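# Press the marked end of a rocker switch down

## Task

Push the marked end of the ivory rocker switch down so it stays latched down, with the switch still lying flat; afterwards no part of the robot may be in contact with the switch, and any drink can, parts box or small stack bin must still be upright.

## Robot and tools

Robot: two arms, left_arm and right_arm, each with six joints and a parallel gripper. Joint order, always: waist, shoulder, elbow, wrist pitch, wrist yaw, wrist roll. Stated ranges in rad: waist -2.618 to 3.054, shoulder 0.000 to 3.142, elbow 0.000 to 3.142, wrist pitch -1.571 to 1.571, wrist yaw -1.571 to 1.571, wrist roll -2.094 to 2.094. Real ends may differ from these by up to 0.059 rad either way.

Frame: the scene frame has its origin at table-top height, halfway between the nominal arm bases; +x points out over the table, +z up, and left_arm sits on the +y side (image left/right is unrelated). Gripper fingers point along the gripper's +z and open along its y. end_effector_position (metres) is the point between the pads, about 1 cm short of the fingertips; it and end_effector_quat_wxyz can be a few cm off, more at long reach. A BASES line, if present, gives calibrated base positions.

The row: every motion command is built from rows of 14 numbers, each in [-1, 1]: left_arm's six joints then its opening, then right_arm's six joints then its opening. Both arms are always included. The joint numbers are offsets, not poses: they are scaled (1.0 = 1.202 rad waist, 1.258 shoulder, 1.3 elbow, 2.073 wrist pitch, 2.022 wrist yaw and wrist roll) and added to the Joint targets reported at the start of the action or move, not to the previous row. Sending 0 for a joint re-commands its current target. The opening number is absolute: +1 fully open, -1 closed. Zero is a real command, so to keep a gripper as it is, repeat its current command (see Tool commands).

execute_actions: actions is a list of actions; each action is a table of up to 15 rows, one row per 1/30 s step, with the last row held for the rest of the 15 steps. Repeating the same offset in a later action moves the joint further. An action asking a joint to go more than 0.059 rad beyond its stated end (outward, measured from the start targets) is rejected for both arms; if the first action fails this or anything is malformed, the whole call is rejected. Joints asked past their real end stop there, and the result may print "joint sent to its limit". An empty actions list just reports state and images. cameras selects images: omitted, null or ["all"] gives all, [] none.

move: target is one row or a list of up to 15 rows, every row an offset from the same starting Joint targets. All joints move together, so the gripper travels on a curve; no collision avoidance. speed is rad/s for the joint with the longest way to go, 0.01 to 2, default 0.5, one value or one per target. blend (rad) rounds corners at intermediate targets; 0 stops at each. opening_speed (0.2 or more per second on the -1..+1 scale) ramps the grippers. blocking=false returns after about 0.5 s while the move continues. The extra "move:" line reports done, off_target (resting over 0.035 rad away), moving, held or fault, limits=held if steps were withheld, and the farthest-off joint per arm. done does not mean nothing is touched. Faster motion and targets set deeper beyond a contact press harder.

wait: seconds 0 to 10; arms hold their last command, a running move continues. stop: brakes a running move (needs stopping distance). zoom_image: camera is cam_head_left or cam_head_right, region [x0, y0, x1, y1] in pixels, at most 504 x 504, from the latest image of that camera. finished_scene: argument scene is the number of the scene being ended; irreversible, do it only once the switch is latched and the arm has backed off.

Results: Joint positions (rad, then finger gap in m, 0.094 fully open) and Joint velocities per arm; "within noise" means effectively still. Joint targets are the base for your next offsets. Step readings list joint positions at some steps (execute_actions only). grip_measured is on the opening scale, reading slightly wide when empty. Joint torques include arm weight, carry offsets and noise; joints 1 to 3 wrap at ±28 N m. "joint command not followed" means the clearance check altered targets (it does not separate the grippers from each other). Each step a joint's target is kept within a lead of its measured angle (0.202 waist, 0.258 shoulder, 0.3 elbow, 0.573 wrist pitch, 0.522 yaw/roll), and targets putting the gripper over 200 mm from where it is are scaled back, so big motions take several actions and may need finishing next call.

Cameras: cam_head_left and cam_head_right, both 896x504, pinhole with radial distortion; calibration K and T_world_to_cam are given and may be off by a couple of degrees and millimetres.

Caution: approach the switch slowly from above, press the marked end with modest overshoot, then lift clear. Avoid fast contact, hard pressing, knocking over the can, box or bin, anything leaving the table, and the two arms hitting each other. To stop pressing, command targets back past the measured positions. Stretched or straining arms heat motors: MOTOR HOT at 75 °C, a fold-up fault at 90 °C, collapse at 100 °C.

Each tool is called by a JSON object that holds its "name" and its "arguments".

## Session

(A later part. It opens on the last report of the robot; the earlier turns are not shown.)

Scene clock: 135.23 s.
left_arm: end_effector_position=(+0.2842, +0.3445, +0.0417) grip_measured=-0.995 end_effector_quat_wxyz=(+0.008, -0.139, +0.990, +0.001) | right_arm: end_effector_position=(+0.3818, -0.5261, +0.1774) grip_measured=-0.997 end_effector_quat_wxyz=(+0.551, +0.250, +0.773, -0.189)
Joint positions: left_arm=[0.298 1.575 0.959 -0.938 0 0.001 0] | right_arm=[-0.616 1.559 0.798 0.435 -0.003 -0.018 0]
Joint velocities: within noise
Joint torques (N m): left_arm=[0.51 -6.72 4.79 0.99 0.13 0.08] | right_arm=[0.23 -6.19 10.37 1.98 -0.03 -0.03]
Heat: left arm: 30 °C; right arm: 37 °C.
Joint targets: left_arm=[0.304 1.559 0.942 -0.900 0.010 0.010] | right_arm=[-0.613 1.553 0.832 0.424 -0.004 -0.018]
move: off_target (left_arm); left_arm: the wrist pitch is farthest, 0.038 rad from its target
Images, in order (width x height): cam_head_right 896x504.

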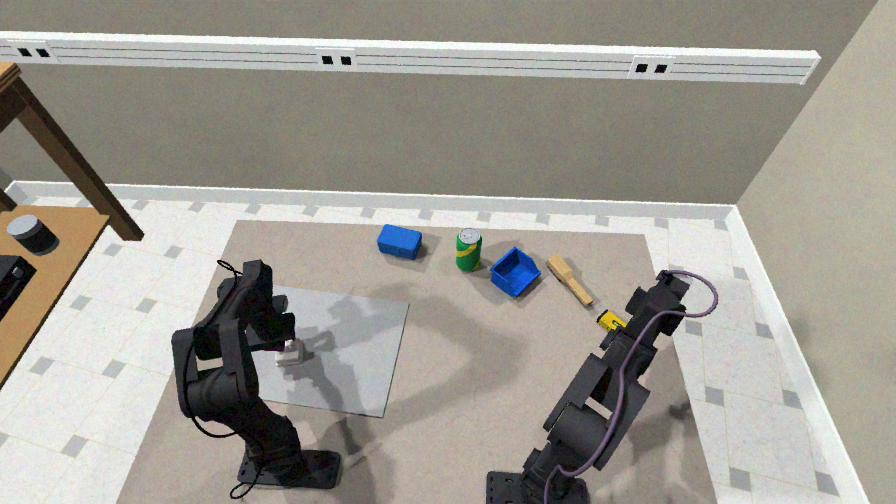

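{"name": "move", "arguments": {"target": [[0, 0, 0.2369, -0.1688, 0, 0, -1, 0, 0, 0, 0, 0, 0, -1], [0.4, 0, 0.2369, -0.1688, 0, 0, -1, 0, 0, 0, 0, 0, 0, -1]], "speed": [0.3, 0.8]}}

{"name": "zoom_image", "arguments": {"camera": "cam_head_right", "region": [260, 325, 320, 380]}}

{"name": "zoom_image", "arguments": {"camera": "cam_head_left", "region": [240, 330, 300, 385]}}

Scene clock: 139.13 s.
left_arm: end_effector_position=(+0.2272, +0.4568, +0.1069) grip_measured=-0.995 end_effector_quat_wxyz=(-0.007, -0.373, +0.928, -0.007) | right_arm: end_effector_position=(+0.3818, -0.5261, +0.1774) grip_measured=-0.997 end_effector_quat_wxyz=(+0.551, +0.250, +0.773, -0.189)
Joint positions: left_arm=[0.784 1.575 1.226 -1.241 0.007 0.001 0] | right_arm=[-0.616 1.559 0.798 0.435 -0.003 -0.018 0]
Joint velocities: within noise
Joint torques (N m): left_arm=[0.16 -6.93 9.13 0.39 0.07 0.08] | right_arm=[0.21 -6.17 10.37 1.98 -0.02 -0.03]
Heat: left arm: 29 °C; right arm: 37 °C.
Joint targets: left_arm=[0.785 1.559 1.250 -1.250 0.010 0.010] | right_arm=[-0.613 1.553 0.832 0.424 -0.004 -0.018]
move: done

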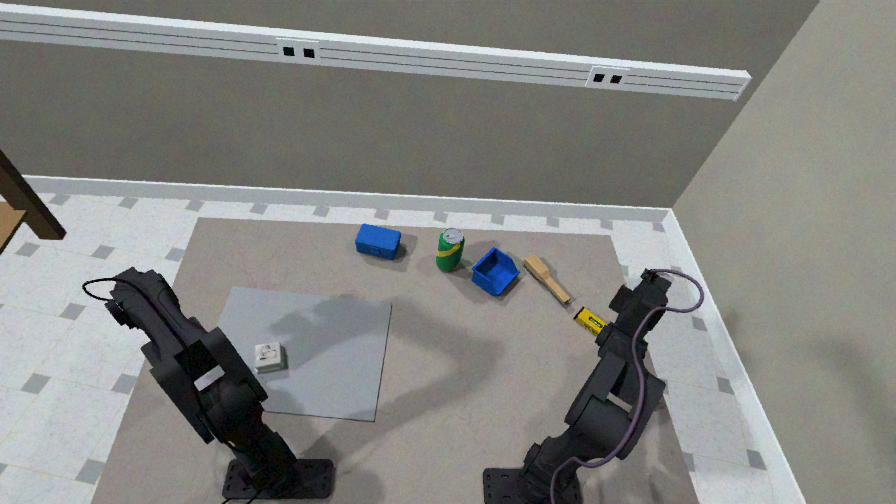

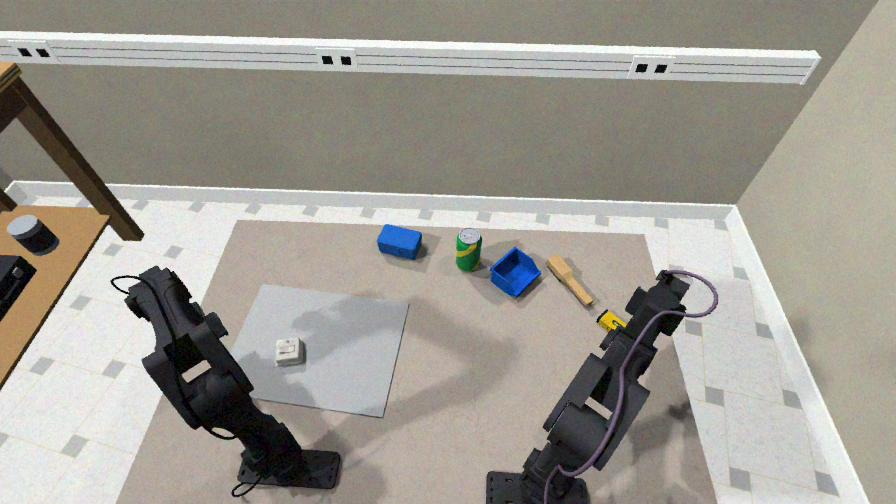

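Scaled by 8.400 from the camera's 896x504 image, which has a finer 1280x720 frame.

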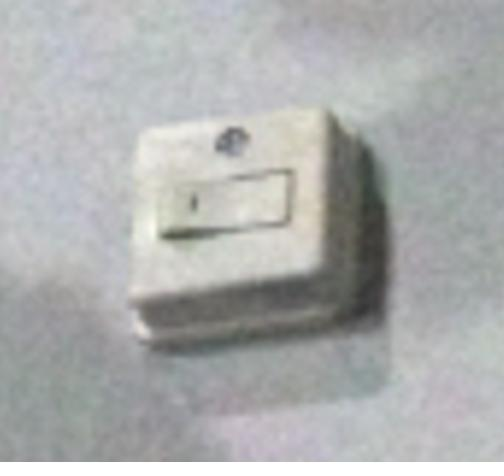

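Scaled by 8.400 from the camera's 896x504 image, which has a finer 1280x720 frame.

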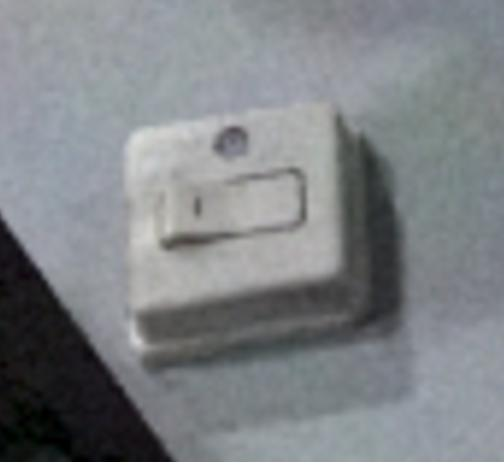

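{"name": "move", "arguments": {"target": [[-0.4002, 0, 0, 0, 0, 0, -1, 0, 0, 0, 0, 0, 0, -1], [-0.4002, 0, -0.1883, 0.1270, 0, 0, -1, 0, 0, 0, 0, 0, 0, -1], [-0.4002, 0, -0.2537, 0.1831, 0, 0, -1, 0, 0, 0, 0, 0, 0, -1]], "speed": [0.8, 0.3, 0.1], "cameras": ["cam_head_right"]}}

{"name": "zoom_image", "arguments": {"camera": "cam_head_right", "region": [250, 315, 320, 385]}}

Scene clock: 147.43 s.
left_arm: end_effector_position=(+0.2845, +0.3452, +0.0369) grip_measured=-0.995 end_effector_quat_wxyz=(+0.014, -0.142, +0.990, -0.002) | right_arm: end_effector_position=(+0.3818, -0.5261, +0.1774) grip_measured=-0.997 end_effector_quat_wxyz=(+0.551, +0.250, +0.773, -0.189)
Joint positions: left_arm=[0.305 1.574 0.938 -0.907 0.008 0.002 0] | right_arm=[-0.616 1.559 0.798 0.435 -0.003 -0.018 0]
Joint velocities: within noise
Joint torques (N m): left_arm=[-0.01 -6.61 4.63 0.98 0.04 0.05] | right_arm=[0.21 -6.16 10.37 1.99 -0.02 -0.03]
Heat: left arm: 29 °C; right arm: 37 °C.
Joint targets: left_arm=[0.304 1.559 0.919 -0.871 0.010 0.010] | right_arm=[-0.613 1.553 0.832 0.424 -0.004 -0.018]
move: off_target (left_arm); left_arm: the wrist pitch is farthest, 0.037 rad from its target
Images, in order (width x height): cam_head_right 896x504.

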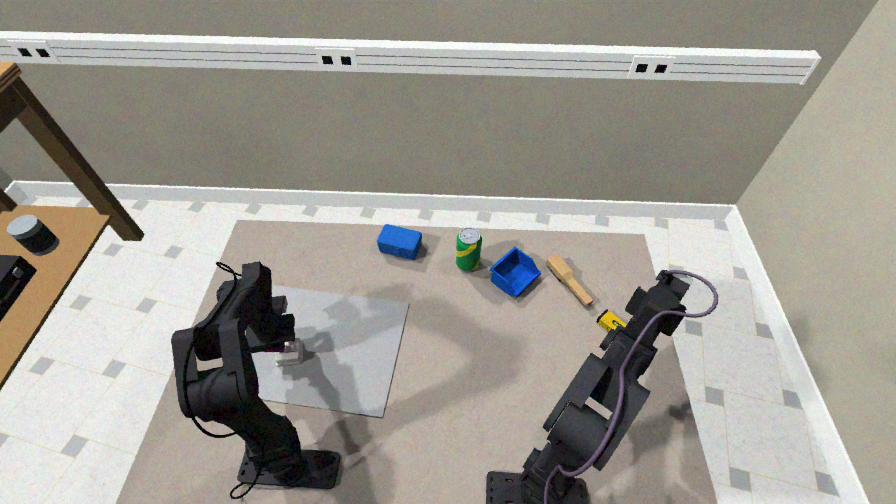

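Scaled by 7.200 from the camera's 896x504 image, which has a finer 1280x720 frame.

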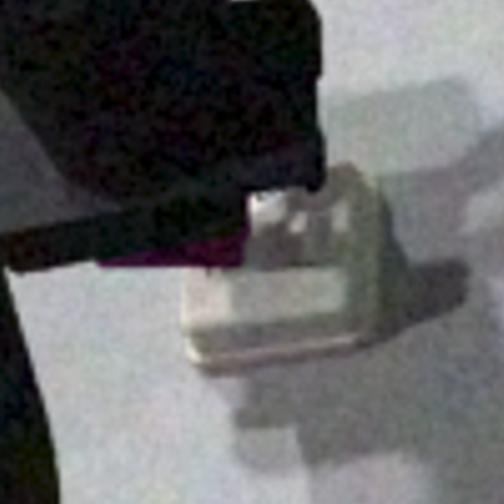

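{"name": "move", "arguments": {"target": [[0, 0, 0.2537, -0.1831, 0, 0, -1, 0, 0, 0, 0, 0, 0, -1], [0.4, 0, 0.2537, -0.1831, 0, 0, -1, 0, 0, 0, 0, 0, 0, -1]], "speed": [0.3, 0.8]}}

{"name": "zoom_image", "arguments": {"camera": "cam_head_right", "region": [260, 325, 320, 380]}}

{"name": "zoom_image", "arguments": {"camera": "cam_head_left", "region": [240, 330, 300, 385]}}

Scene clock: 184.87 s.
left_arm: end_effector_position=(+0.2276, +0.4563, +0.1069) grip_measured=-0.995 end_effector_quat_wxyz=(-0.007, -0.373, +0.928, -0.008) | right_arm: end_effector_position=(+0.3818, -0.5261, +0.1774) grip_measured=-0.997 end_effector_quat_wxyz=(+0.551, +0.250, +0.773, -0.189)
Joint positions: left_arm=[0.784 1.574 1.225 -1.241 0.01 0.002 0] | right_arm=[-0.616 1.559 0.798 0.435 -0.003 -0.018 0]
Joint velocities: within noise
Joint torques (N m): left_arm=[0.05 -6.89 8.96 0.39 0.01 0.09] | right_arm=[0.21 -6.16 10.33 1.99 -0.03 -0.03]
Heat: left arm: 28 °C; right arm: 38 °C.
Joint targets: left_arm=[0.785 1.559 1.249 -1.250 0.010 0.010] | right_arm=[-0.613 1.553 0.832 0.424 -0.004 -0.018]
move: done

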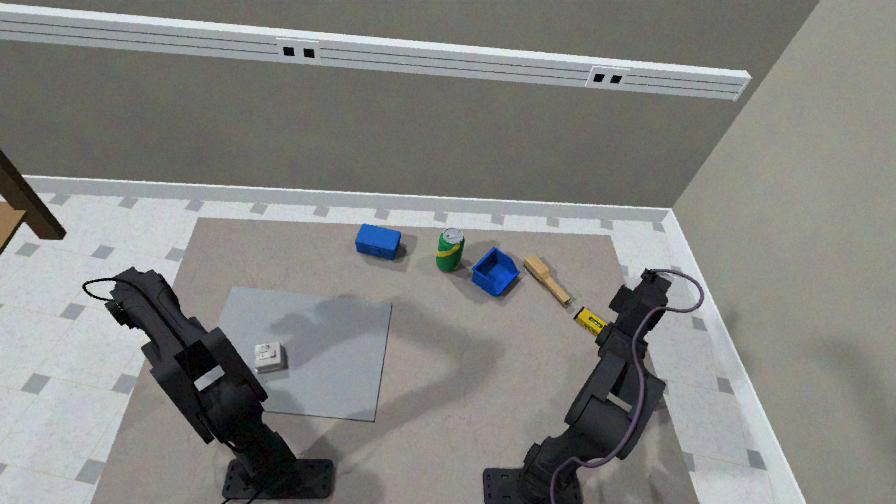

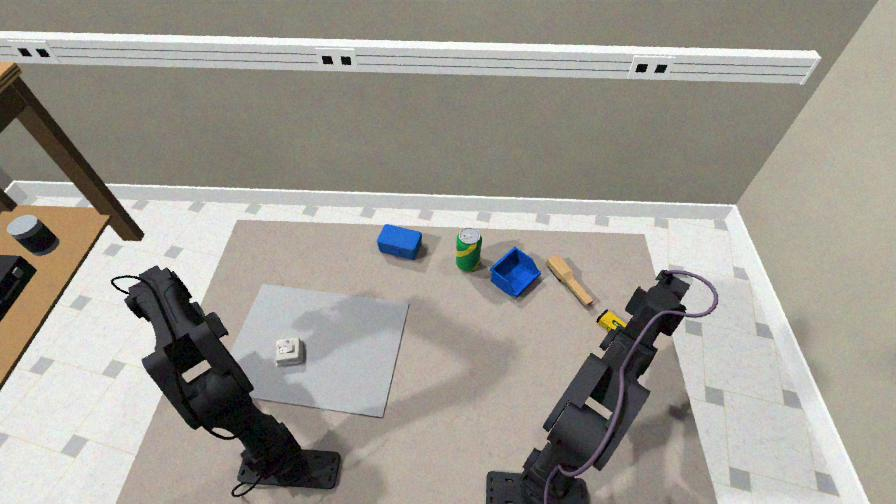

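Scaled by 8.400 from the camera's 896x504 image, which has a finer 1280x720 frame.

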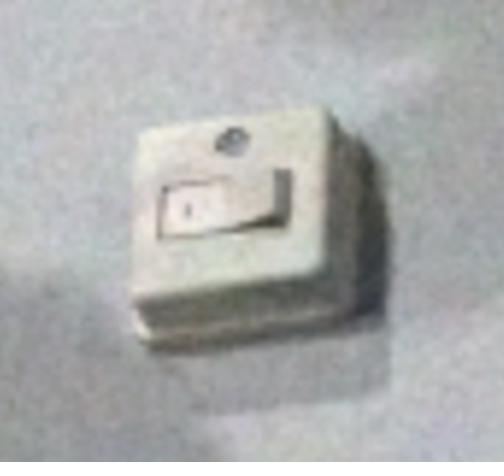

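Scaled by 8.400 from the camera's 896x504 image, which has a finer 1280x720 frame.

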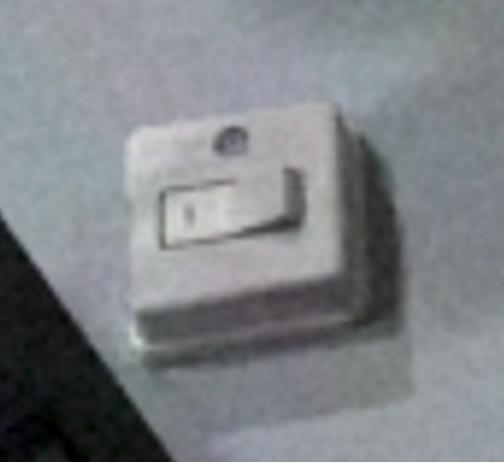

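{"name": "move", "arguments": {"target": [-0.6441, 0.3196, 0.2269, 0.055, 0, 0, -1, 0, 0, 0, 0, 0, 0, -1], "speed": [0.7]}}

{"name": "zoom_image", "arguments": {"camera": "cam_head_right", "region": [280, 260, 370, 350]}}

{"name": "zoom_image", "arguments": {"camera": "cam_head_left", "region": [260, 260, 350, 350]}}

Scene clock: 201.17 s.
left_arm: end_effector_position=(+0.3981, +0.2664, +0.0702) grip_measured=-0.995 end_effector_quat_wxyz=(+0.000, +0.007, +1.000, -0.005) | right_arm: end_effector_position=(+0.3818, -0.5261, +0.1774) grip_measured=-0.997 end_effector_quat_wxyz=(+0.551, +0.250, +0.773, -0.189)
Joint positions: left_arm=[0.005 1.942 1.518 -1.147 0.011 0.002 0] | right_arm=[-0.616 1.559 0.798 0.435 -0.003 -0.018 0]
Joint velocities: within noise
Joint torques (N m): left_arm=[0.39 -7.39 9.35 0.64 -0.01 0.04] | right_arm=[0.23 -6.17 10.36 1.99 -0.02 -0.03]
Heat: left arm: 28 °C; right arm: 38 °C.
Joint targets: left_arm=[0.011 1.961 1.544 -1.136 0.010 0.010] | right_arm=[-0.613 1.553 0.832 0.424 -0.004 -0.018]
move: done

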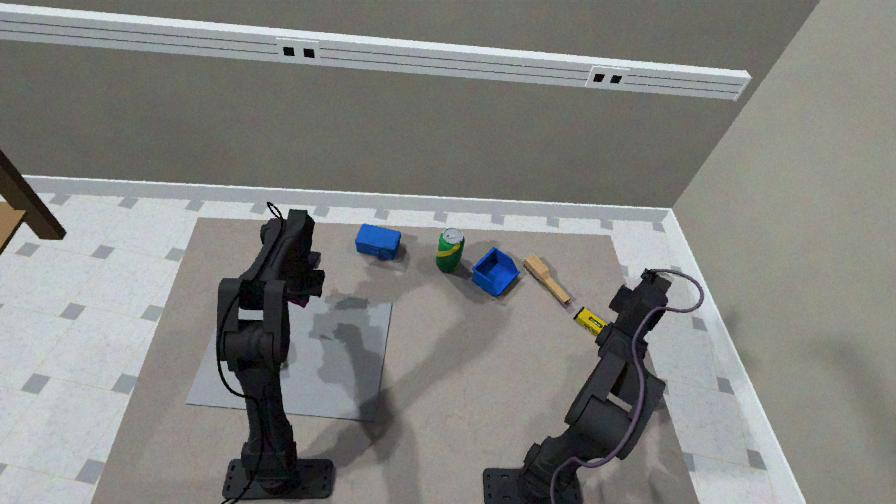

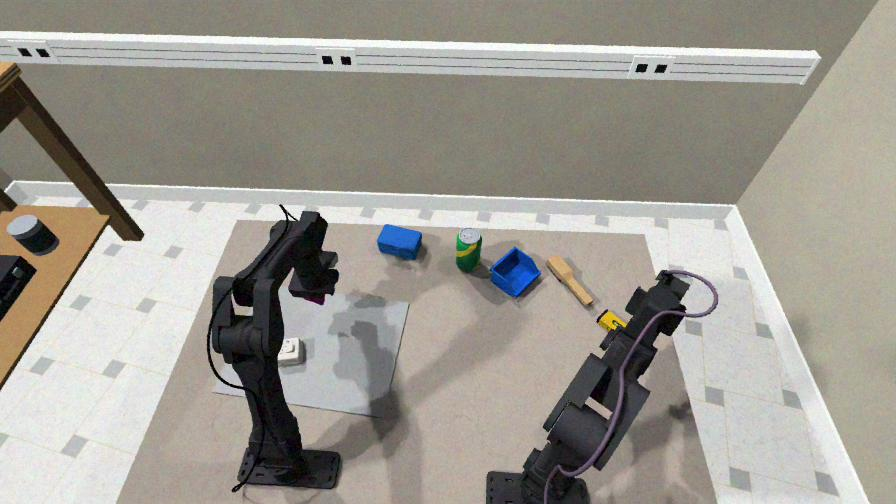

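Scaled by 5.600 from the camera's 896x504 image, which has a finer 1280x720 frame.

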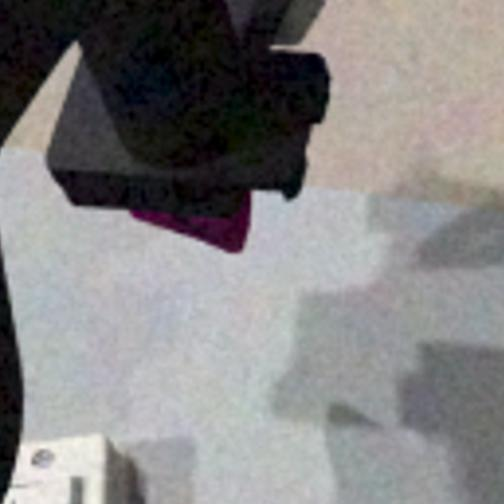

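Scaled by 5.600 from the camera's 896x504 image, which has a finer 1280x720 frame.

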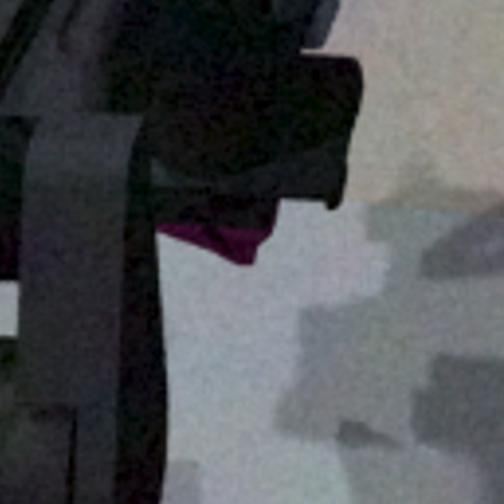

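{"name": "move", "arguments": {"target": [[-0.3795, 0.0614, 0.0856, -0.0265, -0.005, 0, -1, 0.3763, 0.1033, 0.5292, -0.8789, 0.002, 0.009, -1], [-0.3795, 0.0614, 0.0856, -0.0265, -0.005, 0, -1, 0.3763, 0.1320, 0.2897, -0.7200, 0.002, 0.009, -1]], "speed": [0.8, 0.3]}}

{"name": "zoom_image", "arguments": {"camera": "cam_head_right", "region": [360, 280, 450, 370]}}

{"name": "zoom_image", "arguments": {"camera": "cam_head_left", "region": [340, 280, 430, 370]}}

{"name": "zoom_image", "arguments": {"camera": "cam_head_left", "region": [500, 290, 590, 380]}}

{"name": "zoom_image", "arguments": {"camera": "cam_head_right", "region": [510, 290, 600, 380]}}

Scene clock: 216.37 s.
left_arm: end_effector_position=(+0.3778, +0.1004, +0.0726) grip_measured=-0.995 end_effector_quat_wxyz=(+0.001, +0.230, +0.973, -0.005) | right_arm: end_effector_position=(+0.3022, -0.3006, +0.0724) grip_measured=-0.997 end_effector_quat_wxyz=(+0.006, +0.093, +0.996, +0.001)
Joint positions: left_arm=[-0.444 2.013 1.629 -1.182 0.01 0.002 0] | right_arm=[-0.163 1.704 1.226 -1.081 -0.003 -0.006 0]
Joint velocities: within noise
Joint torques (N m): left_arm=[-0.08 -7.56 9.39 0.45 -0.08 0.07] | right_arm=[0.17 -5.16 5.03 0.53 0.03 0.03]
Heat: left arm: 29 °C; right arm: 37 °C.
Joint targets: left_arm=[-0.446 2.038 1.656 -1.191 0.000 0.010] | right_arm=[-0.161 1.719 1.209 -1.069 0.000 0.000]
move: done

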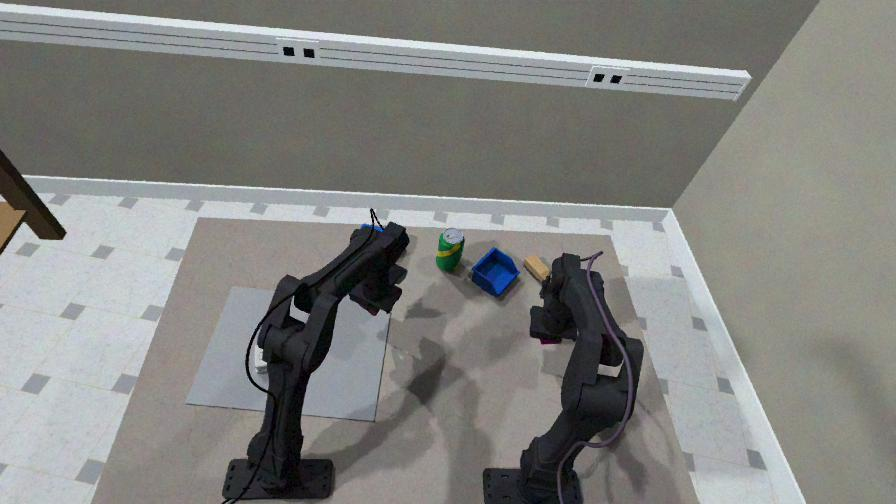

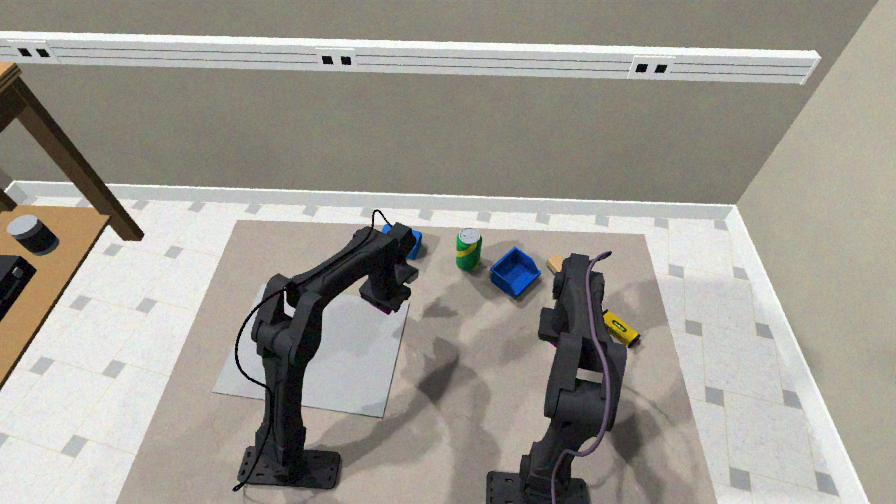

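Scaled by 5.600 from the camera's 896x504 image, which has a finer 1280x720 frame.

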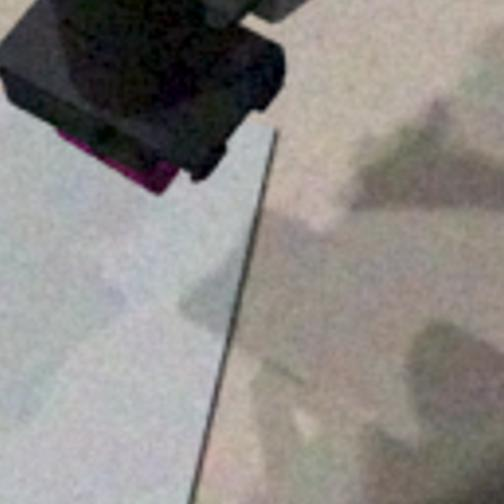

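Scaled by 5.600 from the camera's 896x504 image, which has a finer 1280x720 frame.

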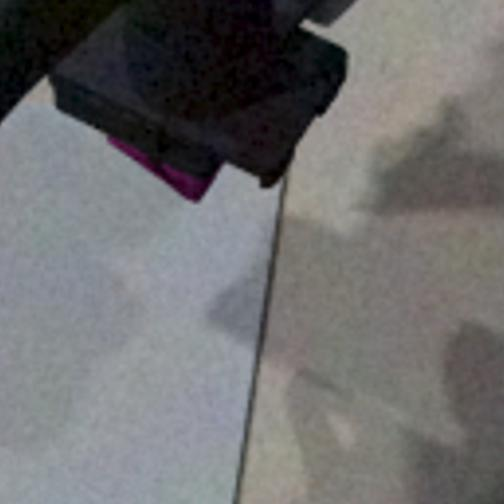

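Scaled by 5.600 from the camera's 896x504 image, which has a finer 1280x720 frame.

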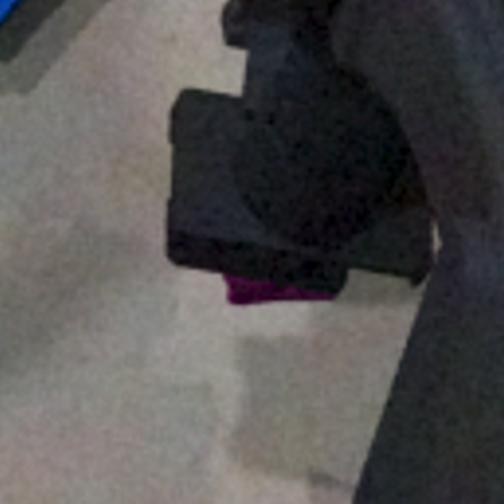

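Scaled by 5.600 from the camera's 896x504 image, which has a finer 1280x720 frame.

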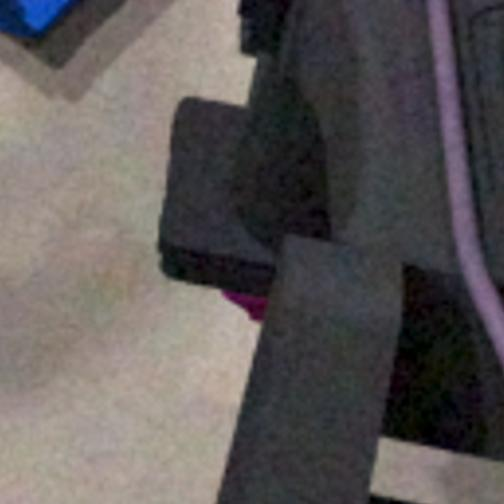

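{"name": "move", "arguments": {"target": [0.6206, 0, 0, 0, 0, 0, -1, 0.5805, 0.1057, 0.1426, -0.0251, 0, 0, -1], "speed": [0.7]}}

{"name": "zoom_image", "arguments": {"camera": "cam_head_left", "region": [420, 290, 510, 380]}}

{"name": "zoom_image", "arguments": {"camera": "cam_head_right", "region": [430, 290, 520, 380]}}

Scene clock: 226.63 s.
left_arm: end_effector_position=(+0.4020, +0.3818, +0.0726) grip_measured=-0.995 end_effector_quat_wxyz=(+0.002, -0.142, +0.990, +0.000) | right_arm: end_effector_position=(+0.2924, -0.0810, +0.0679) grip_measured=-0.997 end_effector_quat_wxyz=(-0.005, -0.255, +0.967, -0.001)
Joint positions: left_arm=[0.306 2.013 1.629 -1.183 0 0.002 0] | right_arm=[0.542 1.831 1.361 -1.111 -0.001 -0.005 0]
Joint velocities: within noise
Joint torques (N m): left_arm=[-0.5 -7.47 9.31 0.47 0.01 0.05] | right_arm=[-0.44 -5.81 9.24 0.26 0 0.02]
Heat: left arm: 29 °C; right arm: 36 °C.
Joint targets: left_arm=[0.300 2.038 1.655 -1.191 0.000 0.010] | right_arm=[0.537 1.852 1.394 -1.121 0.000 0.000]
move: done

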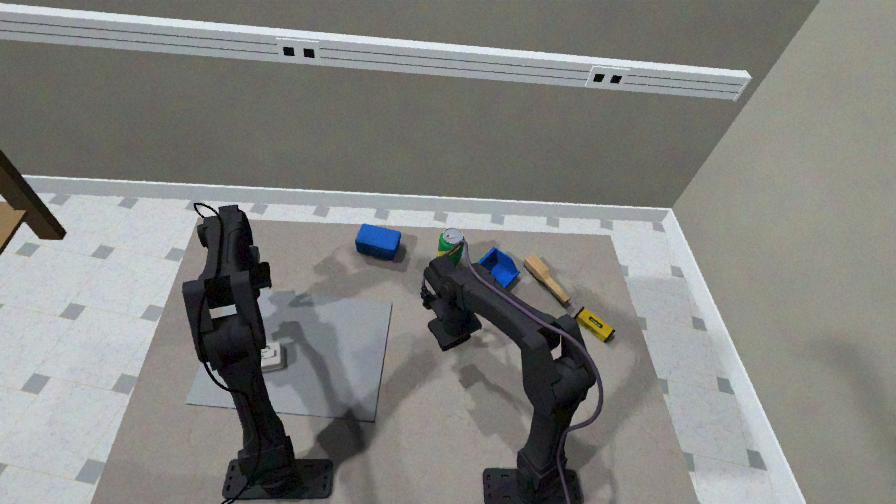

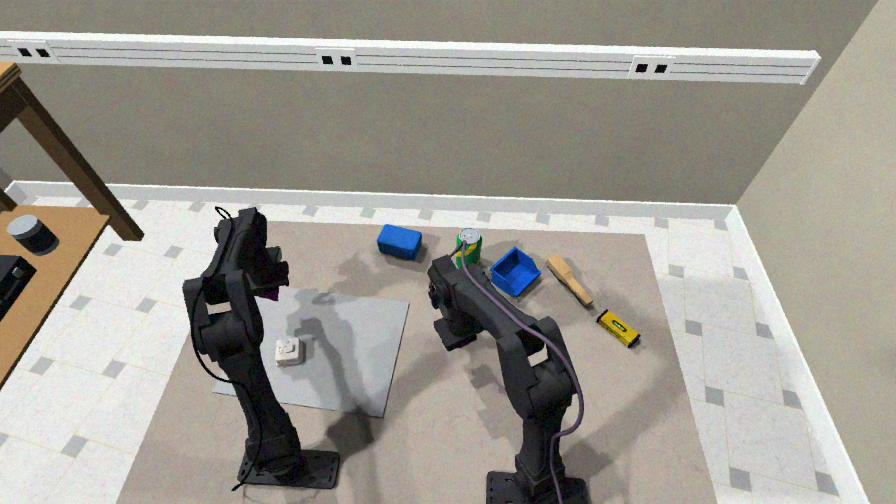

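Scaled by 5.600 from the camera's 896x504 image, which has a finer 1280x720 frame.

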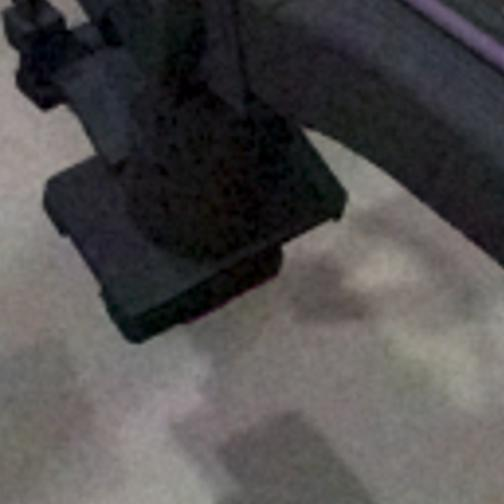

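Scaled by 5.600 from the camera's 896x504 image, which has a finer 1280x720 frame.

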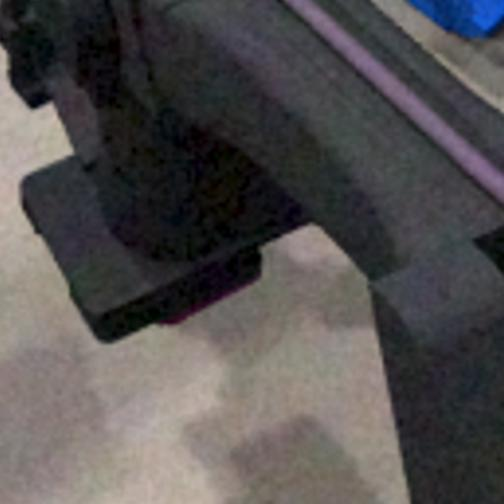

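{"name": "move", "arguments": {"target": [0, 0, 0, 0, 0, 0, -1, -0.3729, 0.1727, 0.2325, -0.0410, 0, 0, -1], "speed": [0.7]}}

{"name": "zoom_image", "arguments": {"camera": "cam_head_left", "region": [460, 250, 550, 340]}}

{"name": "zoom_image", "arguments": {"camera": "cam_head_right", "region": [480, 250, 570, 340]}}

{"name": "zoom_image", "arguments": {"camera": "cam_head_right", "region": [230, 250, 320, 340]}}

Scene clock: 234.63 s.
left_arm: end_effector_position=(+0.4019, +0.3817, +0.0726) grip_measured=-0.995 end_effector_quat_wxyz=(+0.002, -0.142, +0.990, +0.000) | right_arm: end_effector_position=(+0.3919, -0.2215, +0.0692) grip_measured=-0.997 end_effector_quat_wxyz=(-0.004, -0.030, +1.000, +0.000)
Joint positions: left_arm=[0.306 2.013 1.629 -1.183 0 0.002 0] | right_arm=[0.085 2.045 1.662 -1.196 -0.001 -0.004 0]
Joint velocities: within noise
Joint torques (N m): left_arm=[-0.46 -7.57 9.33 0.44 0.02 0.05] | right_arm=[0.34 -7.42 9.43 0.21 0.01 0.02]
Heat: left arm: 30 °C; right arm: 35 °C.
Joint targets: left_arm=[0.300 2.038 1.655 -1.191 0.000 0.010] | right_arm=[0.089 2.069 1.697 -1.206 0.000 0.000]
move: done

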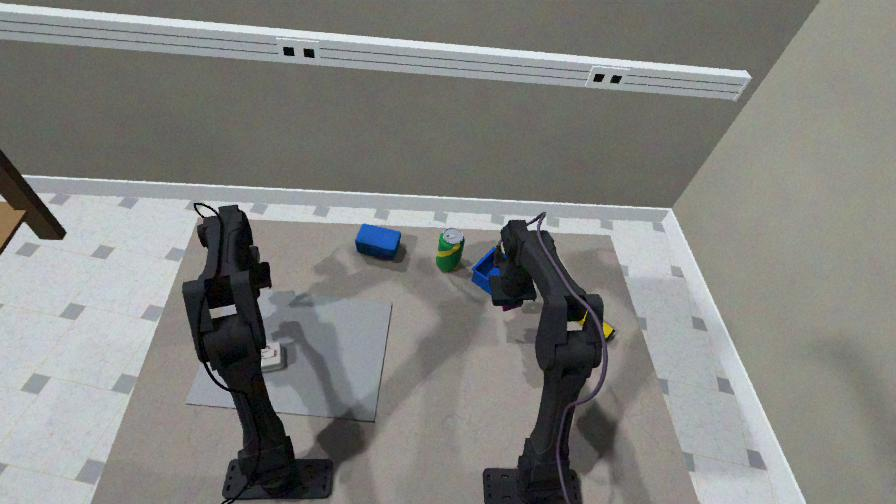

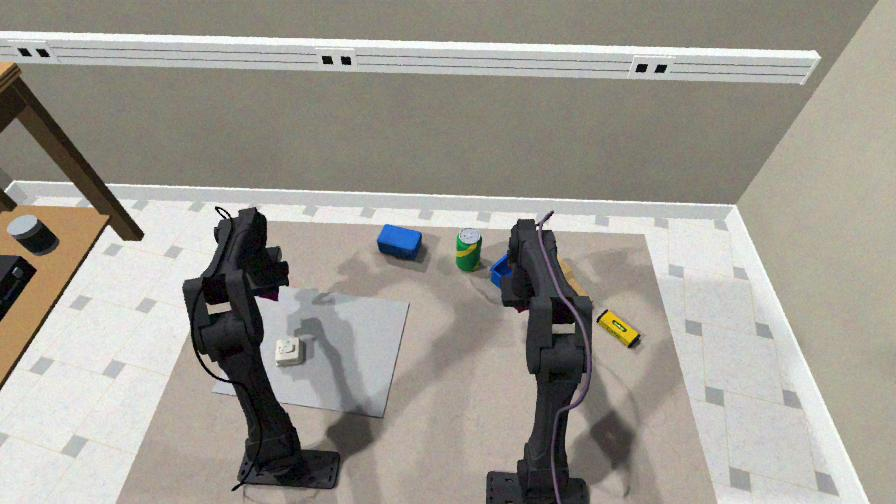

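Scaled by 5.600 from the camera's 896x504 image, which has a finer 1280x720 frame.

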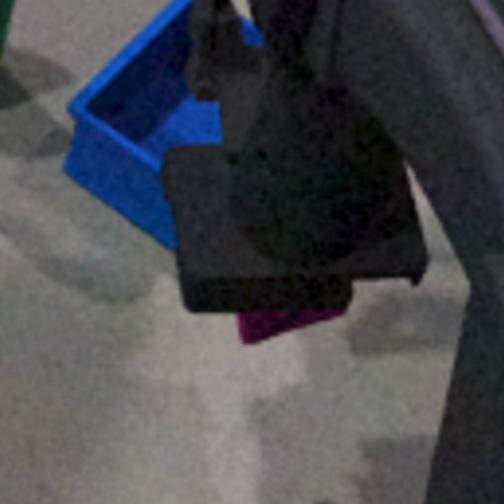

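Scaled by 5.600 from the camera's 896x504 image, which has a finer 1280x720 frame.

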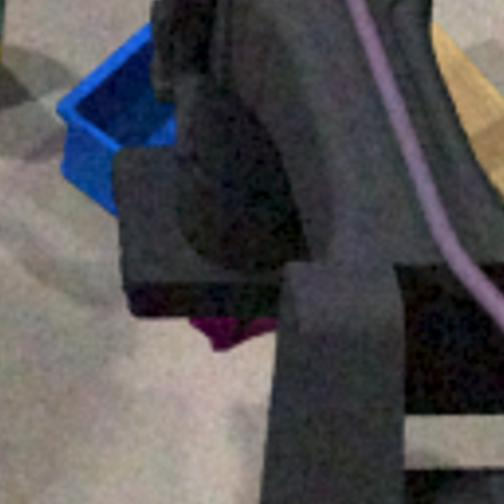

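Scaled by 5.600 from the camera's 896x504 image, which has a finer 1280x720 frame.

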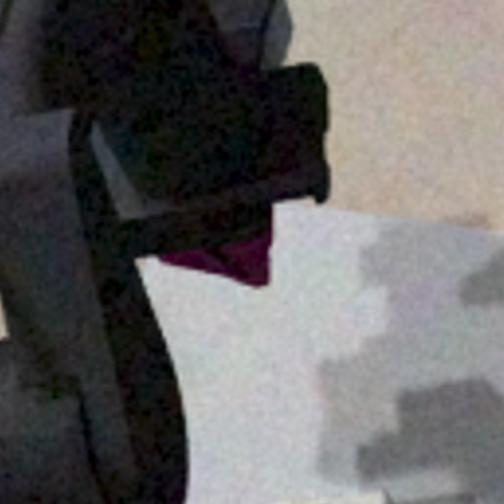

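{"name": "execute_actions", "arguments": {"actions": []}}

Scene clock: 253.57 s.
left_arm: end_effector_position=(+0.4019, +0.3817, +0.0726) grip_measured=-0.995 end_effector_quat_wxyz=(+0.002, -0.142, +0.990, +0.000) | right_arm: end_effector_position=(+0.3917, -0.2215, +0.0692) grip_measured=-0.997 end_effector_quat_wxyz=(-0.005, -0.030, +1.000, +0.000)
Joint positions: left_arm=[0.306 2.013 1.629 -1.183 0 0.002 0] | right_arm=[0.085 2.045 1.662 -1.197 -0.001 -0.004 0]
Joint velocities: within noise
Joint torques (N m): left_arm=[-0.46 -7.6 9.42 0.45 0.02 0.06] | right_arm=[0.32 -7.41 9.44 0.24 0 0.02]
Heat: left arm: 30 °C; right arm: 37 °C.
Joint targets: left_arm=[0.300 2.038 1.655 -1.191 0.000 0.010] | right_arm=[0.089 2.069 1.697 -1.206 0.000 0.000]
Tool commands: left_gripper/opening=-1.0 right_gripper/opening=-1.0

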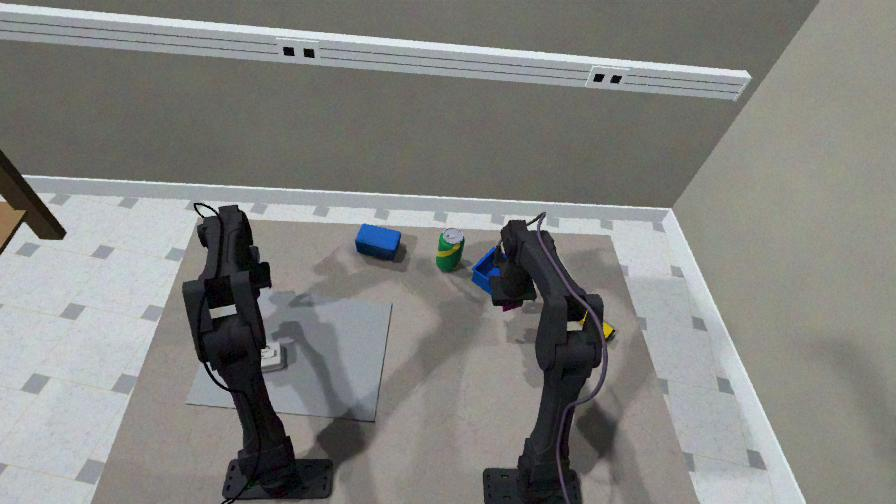

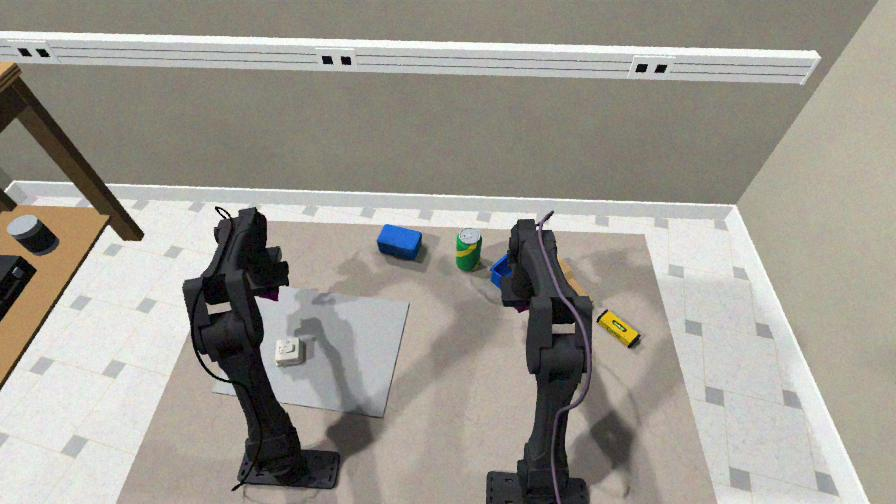

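{"name": "zoom_image", "arguments": {"camera": "cam_head_right", "region": [260, 322, 320, 382]}}

{"name": "zoom_image", "arguments": {"camera": "cam_head_left", "region": [245, 326, 305, 386]}}

Scaled by 8.400 from the camera's 896x504 image, which has a finer 1280x720 frame.

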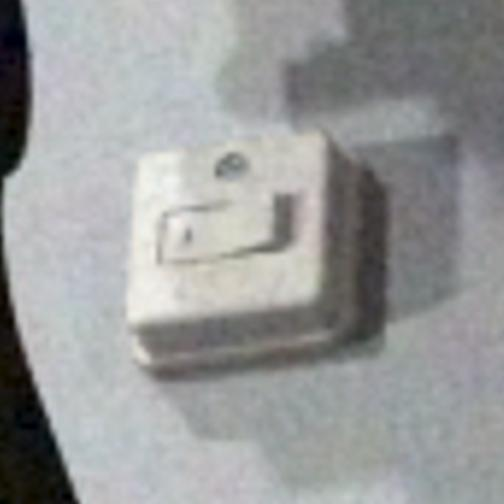

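Scaled by 8.400 from the camera's 896x504 image, which has a finer 1280x720 frame.

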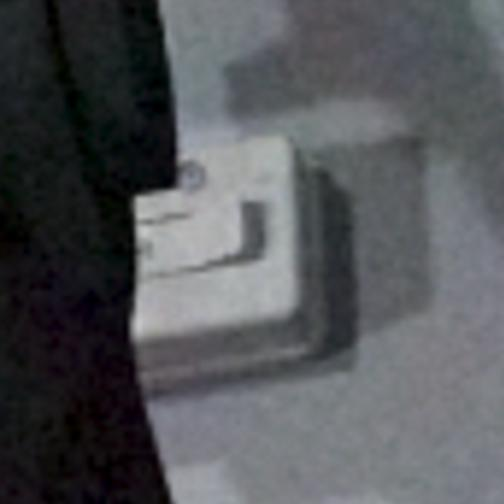

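{"name": "move", "arguments": {"target": [[-0.0857, -0.4356, -0.2623, -0.0873, 0, -0.005, -1, 0, -0.0707, 0.1846, -0.1269, 0, 0, -1], [-0.0857, -0.3672, -0.4577, 0.0613, 0, -0.005, -1, 0, -0.0707, 0.1846, -0.1269, 0, 0, -1]], "speed": [0.8, 0.5], "blend": 0.05}}

{"name": "zoom_image", "arguments": {"camera": "cam_head_right", "region": [250, 310, 330, 390]}}

{"name": "zoom_image", "arguments": {"camera": "cam_head_left", "region": [235, 316, 315, 396]}}

Scene clock: 269.83 s.
left_arm: end_effector_position=(+0.2897, +0.3207, +0.0687) grip_measured=-0.995 end_effector_quat_wxyz=(-0.005, -0.091, +0.996, -0.001) | right_arm: end_effector_position=(+0.3881, -0.2217, +0.1436) grip_measured=-0.997 end_effector_quat_wxyz=(+0.004, -0.030, +1.000, +0.000)
Joint positions: left_arm=[0.203 1.566 1.063 -1.079 0 0.002 0] | right_arm=[0.085 2.011 1.908 -1.46 -0.001 -0.004 0]
Joint velocities: within noise
Joint torques (N m): left_arm=[-0.47 -4.67 6.31 0.64 -0.02 -0.06] | right_arm=[0.34 -11.07 8.83 0.28 0 0.02]
Heat: left arm: 30 °C; right arm: 37 °C.
Joint targets: left_arm=[0.198 1.576 1.061 -1.064 0.000 0.000] | right_arm=[0.089 1.980 1.937 -1.469 0.000 0.000]
move: done

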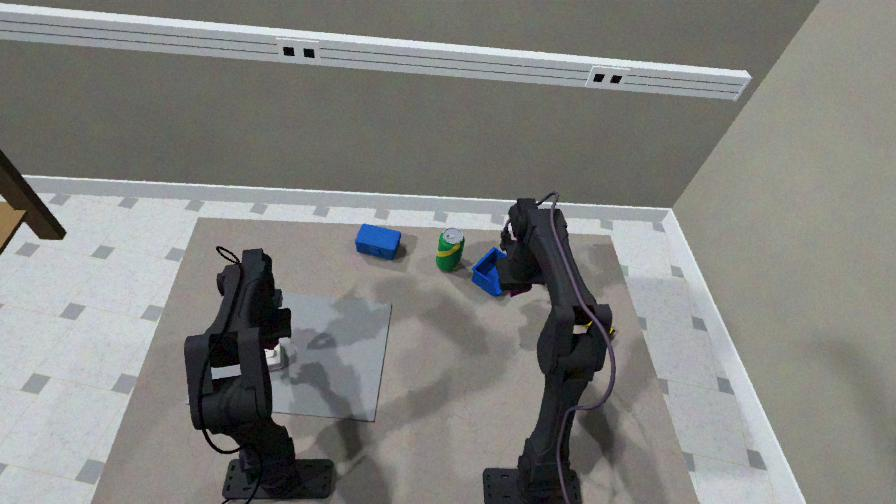

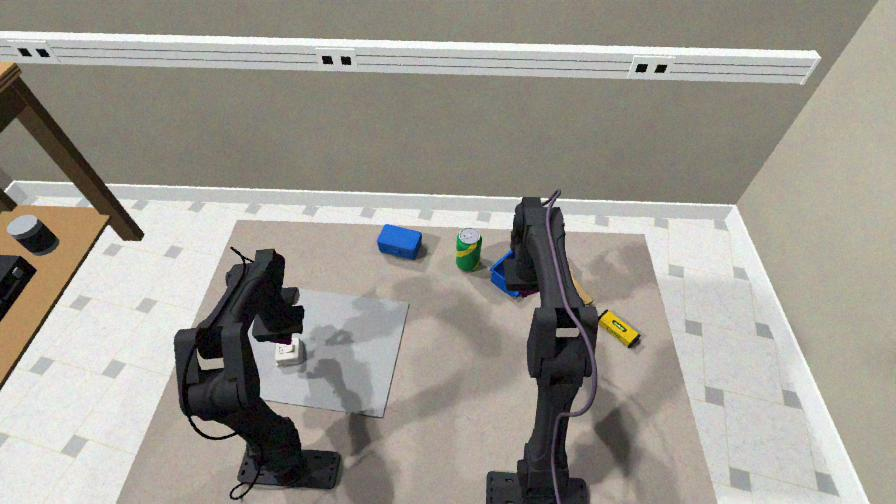

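Scaled by 6.300 from the camera's 896x504 image, which has a finer 1280x720 frame.

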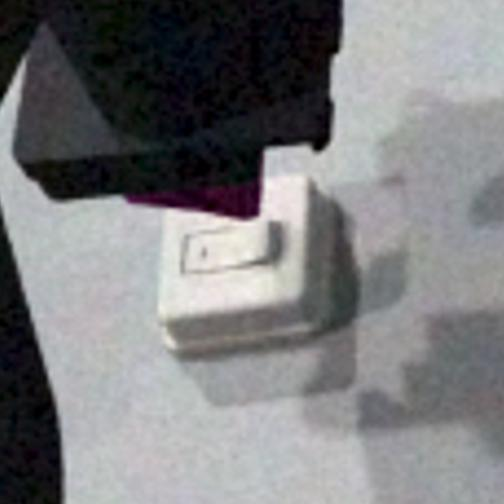

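Scaled by 6.300 from the camera's 896x504 image, which has a finer 1280x720 frame.

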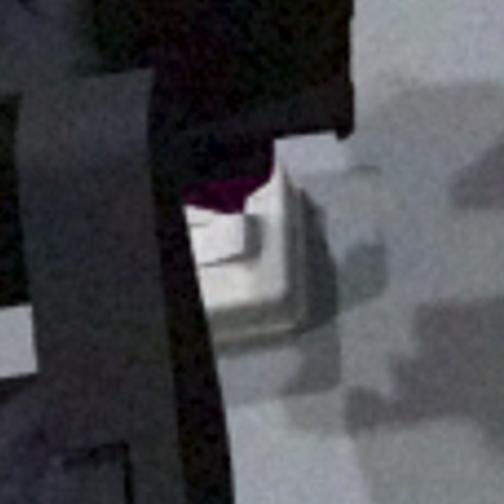

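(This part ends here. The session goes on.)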